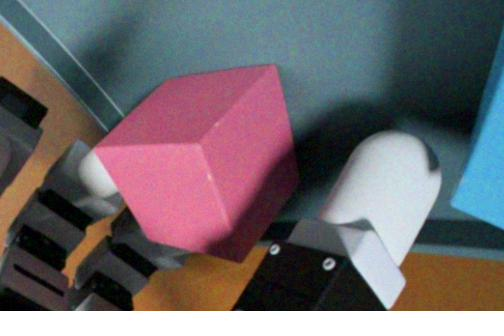

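execute_actions(
  actions=[
    [[0,0,0,0,0,0,0,0.754,0.576,0.696,0,0.754,0.576,0.696,0,0.754,0.576,0.696,0.714,0.678,0.226,0.168,0.4,-0.6,0,0,0,0,0,0,0,0.76,-0.737,0.116,0,0.76,-0.737,0.116,0,0.753,-0.883,-0.464,-0.657,0.678,0.0,-0.02,0.0,-0.9]],
    [[0,0,0,0,0,0,0,0.754,0.576,0.696,0,0.754,0.576,0.696,0,0.754,0.576,0.696,0.714,0.678,0.226,0.168,0.4,-0.6,0,0,0,0,0,0,0,0.70,-0.737,0.116,0,0.70,-0.737,0.116,0,0.753,-0.883,-0.464,-0.657,0.678,-0.12,0.005,0.0,-0.85]],
    [[0,0,0,0,0,0,0,0.754,0.576,0.696,0,0.754,0.576,0.696,0,0.754,0.576,0.696,0.714,0.678,0.226,0.168,0.4,-0.6,0,0,0,0,0,0,0,0.70,-0.737,0.116,0,0.70,-0.737,0.116,0,0.753,-0.883,-0.464,-0.657,0.678,-0.2,0.005,0.0,-0.85]],
  ],
  cameras=["cam_low","cam_right_wrist"],
)

zoom_image(
  camera="cam_low",
  region=[270, 270, 400, 370],
)

zoom_image(
  camera="cam_right_wrist",
  region=[270, 0, 610, 210],
)

Scene clock: 669.53 s.
left_arm: end_effector_position=(+0.0686, +0.5849, +0.2422) hand_goal=(+0.000, +0.754, +0.576, +0.696, +0.000, +0.754, +0.576, +0.696, +0.000, +0.754, +0.576, +0.696, +0.714, +0.678, +0.226, +0.168) hand_measured=(+0.000, +0.754, +0.576, +0.696, +0.000, +0.754, +0.576, +0.696, +0.000, +0.754, +0.576, +0.696, +0.714, +0.678, +0.224, +0.168) hand_current_ma=(+0, +0, +0, +0, +0, +0, +0, +0, +0, +0, +0, +0, +0, +0, -2, +0) hand_state=(goal, goal, goal, goal, goal, goal, goal, goal, goal, goal, goal, goal, goal, goal, goal, goal) hand_current_limit=0.40 hand_speed=-0.60 end_effector_quat_wxyz=(-0.088, -0.505, +0.859, -0.015) | right_arm: end_effector_position=(+0.4733, -0.1689, +0.0339) hand_goal=(+0.000, +0.700, -0.736, +0.116, +0.000, +0.700, -0.736, +0.116, +0.000, +0.754, -0.882, -0.464, -0.656, +0.678, -0.200, +0.006) hand_measured=(+0.004, +0.706, -0.738, +0.114, +0.002, +0.714, -0.730, +0.114, +0.002, +0.750, -0.880, -0.462, -0.646, +0.680, -0.106, +0.018) hand_current_ma=(+3, +5, -1, -2, +2, +21, +6, -1, +0, -4, +1, +1, +12, +2, +275, +22) hand_state=(goal, goal, goal, goal, goal, goal, goal, goal, goal, goal, goal, goal, goal, goal, blocked, goal) hand_current_limit=0.00 hand_speed=-0.85 end_effector_quat_wxyz=(-0.377, +0.919, +0.007, +0.118)
Joint positions: left_arm=[1.211 1.254 1.163 -1.638 -0.084 -1.448] | right_arm=[-0.019 1.563 0.944 -0.655 -0.768 1.675]
Joint torques (N m): left_arm=[1.9 -8.94 9.01 -0.28 0 -0.07] | right_arm=[-1.26 -10.99 9.88 0.4 -0.42 -0.06]
Heat: left arm: hottest elbow 38 °C; right arm: hottest elbow 43 °C.
Hand target: left_arm +0.0708, +0.5904, +0.2503; -0.079, -0.506, +0.859, -0.008 | right_arm +0.4901, -0.1737, +0.0490; -0.374, +0.917, +0.013, +0.136
Off the commanded pose: left_arm 0.010 m, 1 deg | right_arm 0.023 m, 2 deg.
Step readings (end_effector_position of left_arm | right_arm):
0: (+0.0686, +0.5849, +0.2422) | (+0.4742, -0.1690, +0.0339)
1: (+0.0686, +0.5849, +0.2422) | (+0.4742, -0.1690, +0.0339)
2: (+0.0686, +0.5849, +0.2422) | (+0.4742, -0.1690, +0.0339)
4: (+0.0686, +0.5849, +0.2422) | (+0.4738, -0.1690, +0.0338)
8: (+0.0686, +0.5849, +0.2422) | (+0.4732, -0.1690, +0.0337)
15: (+0.0686, +0.5849, +0.2422) | (+0.4731, -0.1690, +0.0337)
16: (+0.0686, +0.5849, +0.2422) | (+0.4731, -0.1690, +0.0337)
17: (+0.0686, +0.5849, +0.2422) | (+0.4731, -0.1690, +0.0337)
19: (+0.0686, +0.5849, +0.2422) | (+0.4731, -0.1690, +0.0337)
23: (+0.0686, +0.5849, +0.2422) | (+0.4729, -0.1689, +0.0337)
30: (+0.0686, +0.5849, +0.2422) | (+0.4729, -0.1689, +0.0337)
31: (+0.0686, +0.5849, +0.2422) | (+0.4729, -0.1689, +0.0337)
32: (+0.0686, +0.5849, +0.2422) | (+0.4729, -0.1689, +0.0337)
34: (+0.0686, +0.5849, +0.2422) | (+0.4729, -0.1689, +0.0337)
38: (+0.0686, +0.5849, +0.2422) | (+0.4733, -0.1689, +0.0339)
45: (+0.0686, +0.5849, +0.2422) | (+0.4733, -0.1689, +0.0339)
camera_calibration:
cam_right_wrist: T_world_to_cam=[[-0.68914, -0.376528, -0.619123, 0.319224], [-0.579114, -0.227384, 0.782894, 0.138342], [-0.43556, 0.898066, -0.0613532, 0.477394], [0, 0, 0, 1]] pos_world=[0.508039, -0.277078, 0.118621]
Images, in order (width x height): cam_low 896x504, cam_right_wrist 672x504.

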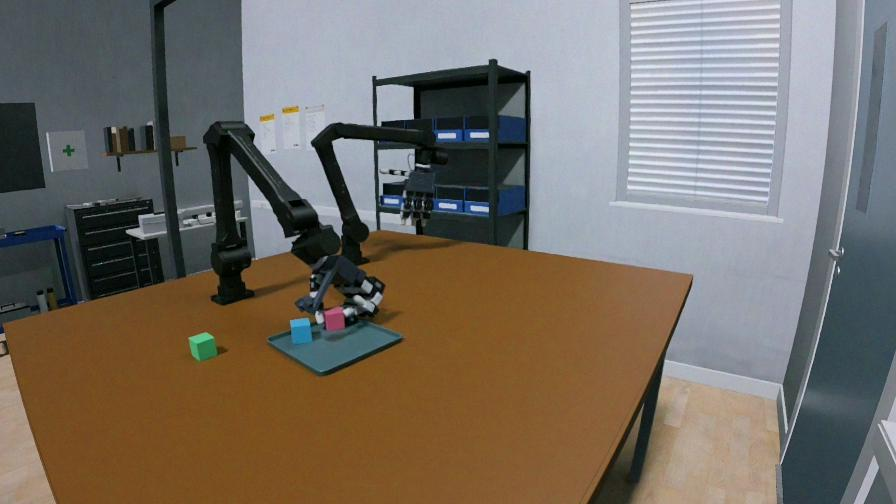

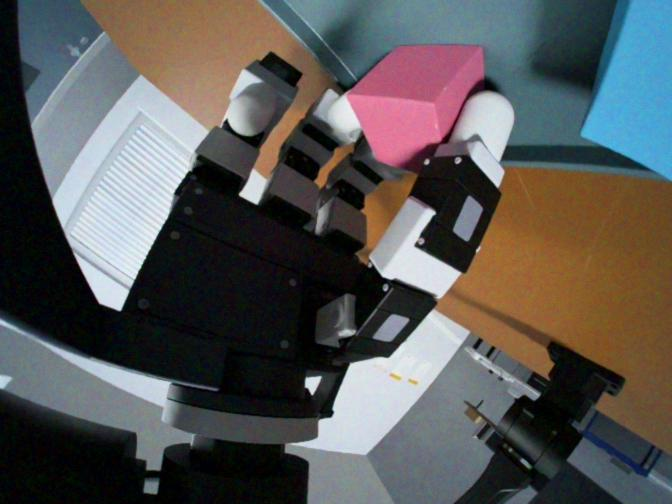

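Scaled by 3.877 from the camera's 896x504 image, which has a finer 1280x720 frame.

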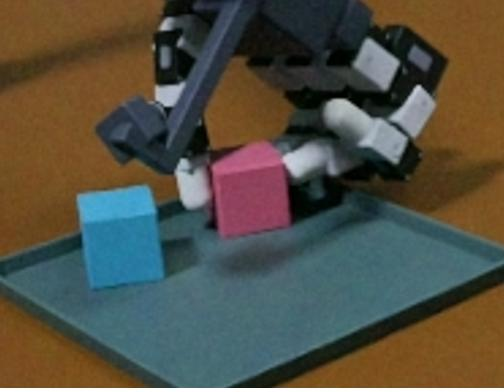

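Scaled by 1.482 from the camera's 672x504 image, which has a finer 960x720 frame.

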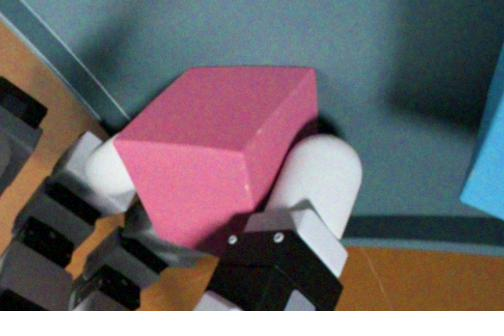

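execute_actions(
  actions=[
    [[0,0,0,0,0,0,0,0.754,0.576,0.696,0,0.754,0.576,0.696,0,0.754,0.576,0.696,0.714,0.678,0.226,0.168,0.4,-0.6,0,0,0,0,0,0,0,0.74,-0.737,0.116,0,0.74,-0.737,0.116,0,0.753,-0.883,-0.464,-0.657,0.678,-0.07,-0.0,0.0,-0.9]],
    [[0,0,0,0,0,0,0,0.754,0.576,0.696,0,0.754,0.576,0.696,0,0.754,0.576,0.696,0.714,0.678,0.226,0.168,0.4,-0.6,0,0,0,0,0,0,0,0.78,-0.737,0.116,0,0.78,-0.737,0.116,0,0.753,-0.883,-0.464,-0.657,0.678,0.03,-0.02,0.0,-0.9]],
  ],
  cameras=["cam_low","cam_right_wrist"],
)

zoom_image(
  camera="cam_right_wrist",
  region=[270, 0, 610, 210],
)

Scene clock: 692.40 s.
left_arm: end_effector_position=(+0.0686, +0.5849, +0.2422) hand_goal=(+0.000, +0.754, +0.576, +0.696, +0.000, +0.754, +0.576, +0.696, +0.000, +0.754, +0.576, +0.696, +0.714, +0.678, +0.226, +0.168) hand_measured=(+0.000, +0.754, +0.576, +0.696, +0.000, +0.754, +0.576, +0.696, +0.000, +0.754, +0.576, +0.696, +0.714, +0.678, +0.224, +0.168) hand_current_ma=(+0, +0, +0, +0, +0, +0, +0, +0, +0, +0, +0, +0, +0, +0, -2, +0) hand_state=(goal, goal, goal, goal, goal, goal, goal, goal, goal, goal, goal, goal, goal, goal, goal, goal) hand_current_limit=0.40 hand_speed=-0.60 end_effector_quat_wxyz=(-0.088, -0.505, +0.859, -0.015) | right_arm: end_effector_position=(+0.4731, -0.1695, +0.0338) hand_goal=(+0.000, +0.780, -0.736, +0.116, +0.000, +0.780, -0.736, +0.116, +0.000, +0.754, -0.882, -0.464, -0.656, +0.678, +0.030, -0.020) hand_measured=(+0.004, +0.756, -0.744, +0.114, +0.002, +0.768, -0.732, +0.114, +0.002, +0.750, -0.880, -0.462, -0.648, +0.680, +0.024, -0.018) hand_current_ma=(+3, -43, -8, -2, +2, -18, +2, -1, +0, -4, +1, +1, +8, +2, -7, +2) hand_state=(goal, blocked, goal, goal, goal, goal, goal, goal, goal, goal, goal, goal, goal, goal, goal, goal) hand_current_limit=0.00 hand_speed=-0.90 end_effector_quat_wxyz=(-0.376, +0.919, +0.007, +0.117)
Joint positions: left_arm=[1.211 1.254 1.163 -1.638 -0.084 -1.448] | right_arm=[-0.019 1.563 0.944 -0.656 -0.767 1.675]
Joint torques (N m): left_arm=[1.67 -8.94 8.96 -0.24 0.01 -0.06] | right_arm=[-0.38 -10.52 9.77 0.31 -0.47 -0.05]
Heat: left arm: hottest elbow 38 °C; right arm: hottest elbow 43 °C.
Hand target: left_arm +0.0708, +0.5904, +0.2503; -0.079, -0.506, +0.859, -0.008 | right_arm +0.4901, -0.1738, +0.0490; -0.374, +0.917, +0.012, +0.136
Off the commanded pose: left_arm 0.010 m, 1 deg | right_arm 0.023 m, 2 deg.
Step readings (end_effector_position of left_arm | right_arm):
0: (+0.0686, +0.5849, +0.2422) | (+0.4733, -0.1689, +0.0339)
1: (+0.0686, +0.5849, +0.2422) | (+0.4733, -0.1689, +0.0339)
2: (+0.0686, +0.5849, +0.2422) | (+0.4733, -0.1690, +0.0339)
4: (+0.0686, +0.5849, +0.2422) | (+0.4732, -0.1691, +0.0339)
8: (+0.0686, +0.5849, +0.2422) | (+0.4731, -0.1694, +0.0338)
15: (+0.0686, +0.5849, +0.2422) | (+0.4731, -0.1694, +0.0338)
16: (+0.0686, +0.5849, +0.2422) | (+0.4731, -0.1694, +0.0338)
17: (+0.0686, +0.5849, +0.2422) | (+0.4731, -0.1694, +0.0338)
19: (+0.0686, +0.5849, +0.2422) | (+0.4731, -0.1694, +0.0338)
23: (+0.0686, +0.5849, +0.2422) | (+0.4731, -0.1694, +0.0338)
30: (+0.0686, +0.5849, +0.2422) | (+0.4731, -0.1695, +0.0338)
camera_calibration:
cam_right_wrist: T_world_to_cam=[[-0.690235, -0.376442, -0.617954, 0.319342], [-0.578498, -0.225902, 0.783778, 0.138106], [-0.434644, 0.898476, -0.0618456, 0.477461], [0, 0, 0, 1]] pos_world=[0.507841, -0.277575, 0.118623]
Images, in order (width x height): cam_low 896x504, cam_right_wrist 672x504.

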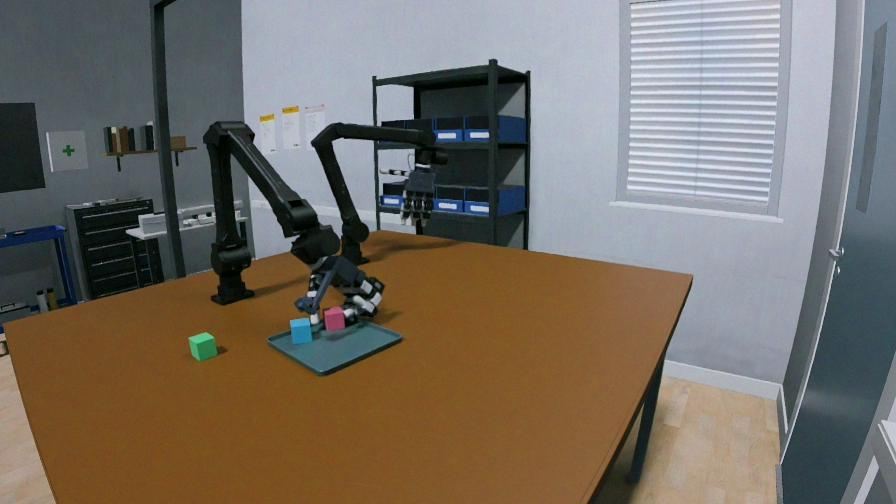

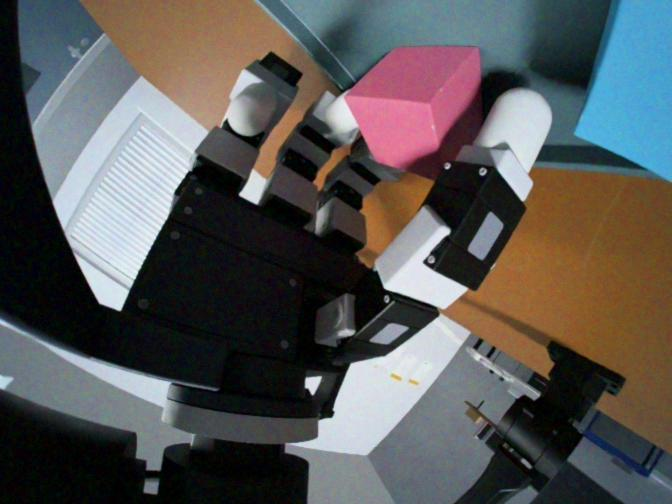

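Scaled by 1.482 from the camera's 672x504 image, which has a finer 960x720 frame.

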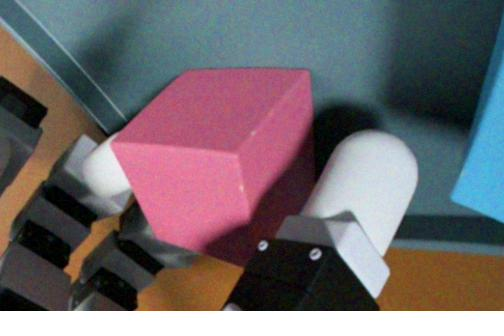

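execute_actions(
  actions=[
    [[0,0,0,0,0,0,0,0.754,0.576,0.696,0,0.754,0.576,0.696,0,0.754,0.576,0.696,0.714,0.678,0.226,0.168,0.4,-0.6,0.0006,-0.0238,-0.0248,0,0,0,0,0.74,-0.737,0.116,0,0.765,-0.737,0.116,0,0.753,-0.883,-0.464,-0.657,0.678,0.05,-0.02,0.0,-0.9]],
    [[0,0,0,0,0,0,0,0.754,0.576,0.696,0,0.754,0.576,0.696,0,0.754,0.576,0.696,0.714,0.678,0.226,0.168,0.4,-0.6,0.01295,-0.03415,-0.03415,0,0,0,0,0.75,-0.737,0.116,0,0.765,-0.737,0.116,0,0.753,-0.883,-0.464,-0.657,0.678,0.05,-0.02,0.0,-0.9]],
  ],
  cameras=["cam_low","cam_right_wrist"],
)

zoom_image(
  camera="cam_low",
  region=[250, 250, 420, 380],
)

Scene clock: 707.83 s.
left_arm: end_effector_position=(+0.0686, +0.5849, +0.2422) hand_goal=(+0.000, +0.754, +0.576, +0.696, +0.000, +0.754, +0.576, +0.696, +0.000, +0.754, +0.576, +0.696, +0.714, +0.678, +0.226, +0.168) hand_measured=(+0.000, +0.754, +0.576, +0.696, +0.000, +0.754, +0.576, +0.696, +0.000, +0.754, +0.576, +0.696, +0.714, +0.678, +0.224, +0.168) hand_current_ma=(+0, +0, +0, +0, +0, +0, +0, +0, +0, +0, +0, +0, +0, +0, -2, +0) hand_state=(goal, goal, goal, goal, goal, goal, goal, goal, goal, goal, goal, goal, goal, goal, goal, goal) hand_current_limit=0.40 hand_speed=-0.60 end_effector_quat_wxyz=(-0.088, -0.505, +0.859, -0.015) | right_arm: end_effector_position=(+0.4672, -0.1702, +0.0784) hand_goal=(+0.000, +0.750, -0.736, +0.116, +0.000, +0.766, -0.736, +0.116, +0.000, +0.754, -0.882, -0.464, -0.656, +0.678, +0.050, -0.020) hand_measured=(+0.004, +0.740, -0.736, +0.114, +0.002, +0.764, -0.732, +0.114, +0.002, +0.750, -0.880, -0.462, -0.652, +0.680, +0.044, -0.018) hand_current_ma=(+3, -14, +0, -1, +2, -2, +2, -1, +0, -4, +1, +1, +4, +2, -8, +2) hand_state=(goal, goal, goal, goal, goal, goal, goal, goal, goal, goal, goal, goal, goal, goal, goal, goal) hand_current_limit=0.00 hand_speed=-0.90 end_effector_quat_wxyz=(-0.375, +0.920, +0.005, +0.113)
Joint positions: left_arm=[1.211 1.254 1.163 -1.638 -0.084 -1.448] | right_arm=[-0.019 1.487 0.995 -0.794 -0.763 1.674]
Joint torques (N m): left_arm=[1.85 -8.82 8.96 -0.28 0.01 -0.08] | right_arm=[-1.26 -10.11 10.85 0.54 -0.6 -0.08]
Heat: left arm: hottest elbow 38 °C; right arm: hottest elbow 43 °C.
Hand target: left_arm +0.0708, +0.5904, +0.2503; -0.079, -0.506, +0.859, -0.008 | right_arm +0.4850, -0.1738, +0.0989; -0.374, +0.917, +0.012, +0.136
Off the commanded pose: left_arm 0.010 m, 1 deg | right_arm 0.028 m, 3 deg.
Step readings (end_effector_position of left_arm | right_arm):
0: (+0.0686, +0.5849, +0.2422) | (+0.4731, -0.1695, +0.0338)
1: (+0.0686, +0.5849, +0.2422) | (+0.4721, -0.1695, +0.0343)
2: (+0.0686, +0.5849, +0.2422) | (+0.4690, -0.1698, +0.0354)
4: (+0.0686, +0.5849, +0.2422) | (+0.4648, -0.1698, +0.0384)
8: (+0.0686, +0.5849, +0.2422) | (+0.4636, -0.1698, +0.0443)
15: (+0.0686, +0.5849, +0.2422) | (+0.4632, -0.1698, +0.0447)
16: (+0.0686, +0.5849, +0.2422) | (+0.4623, -0.1700, +0.0460)
17: (+0.0686, +0.5849, +0.2422) | (+0.4591, -0.1702, +0.0487)
19: (+0.0686, +0.5849, +0.2422) | (+0.4577, -0.1702, +0.0566)
23: (+0.0686, +0.5849, +0.2422) | (+0.4645, -0.1702, +0.0742)
30: (+0.0686, +0.5849, +0.2422) | (+0.4674, -0.1702, +0.0785)
camera_calibration:
cam_right_wrist: T_world_to_cam=[[-0.696441, -0.378345, -0.609775, 0.34457], [-0.57096, -0.2226, 0.790224, 0.0961054], [-0.434713, 0.898501, -0.0609917, 0.478272], [0, 0, 0, 1]] pos_world=[0.502756, -0.277968, 0.163336]
Images, in order (width x height): cam_low 896x504, cam_right_wrist 672x504.

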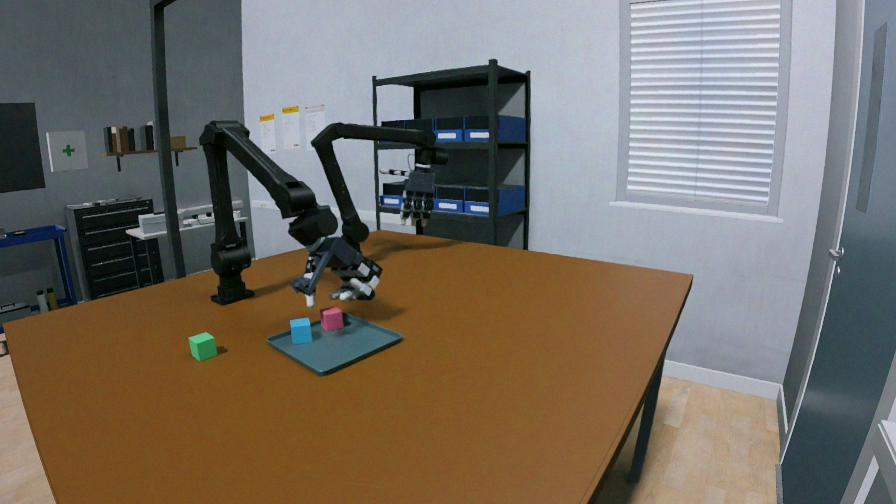

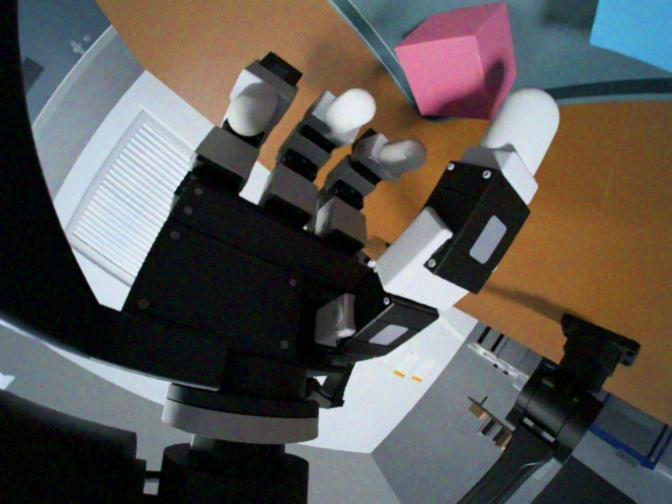

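Scaled by 2.965 from the camera's 896x504 image, which has a finer 1280x720 frame.

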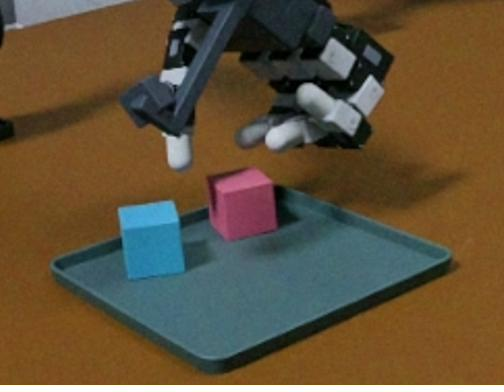

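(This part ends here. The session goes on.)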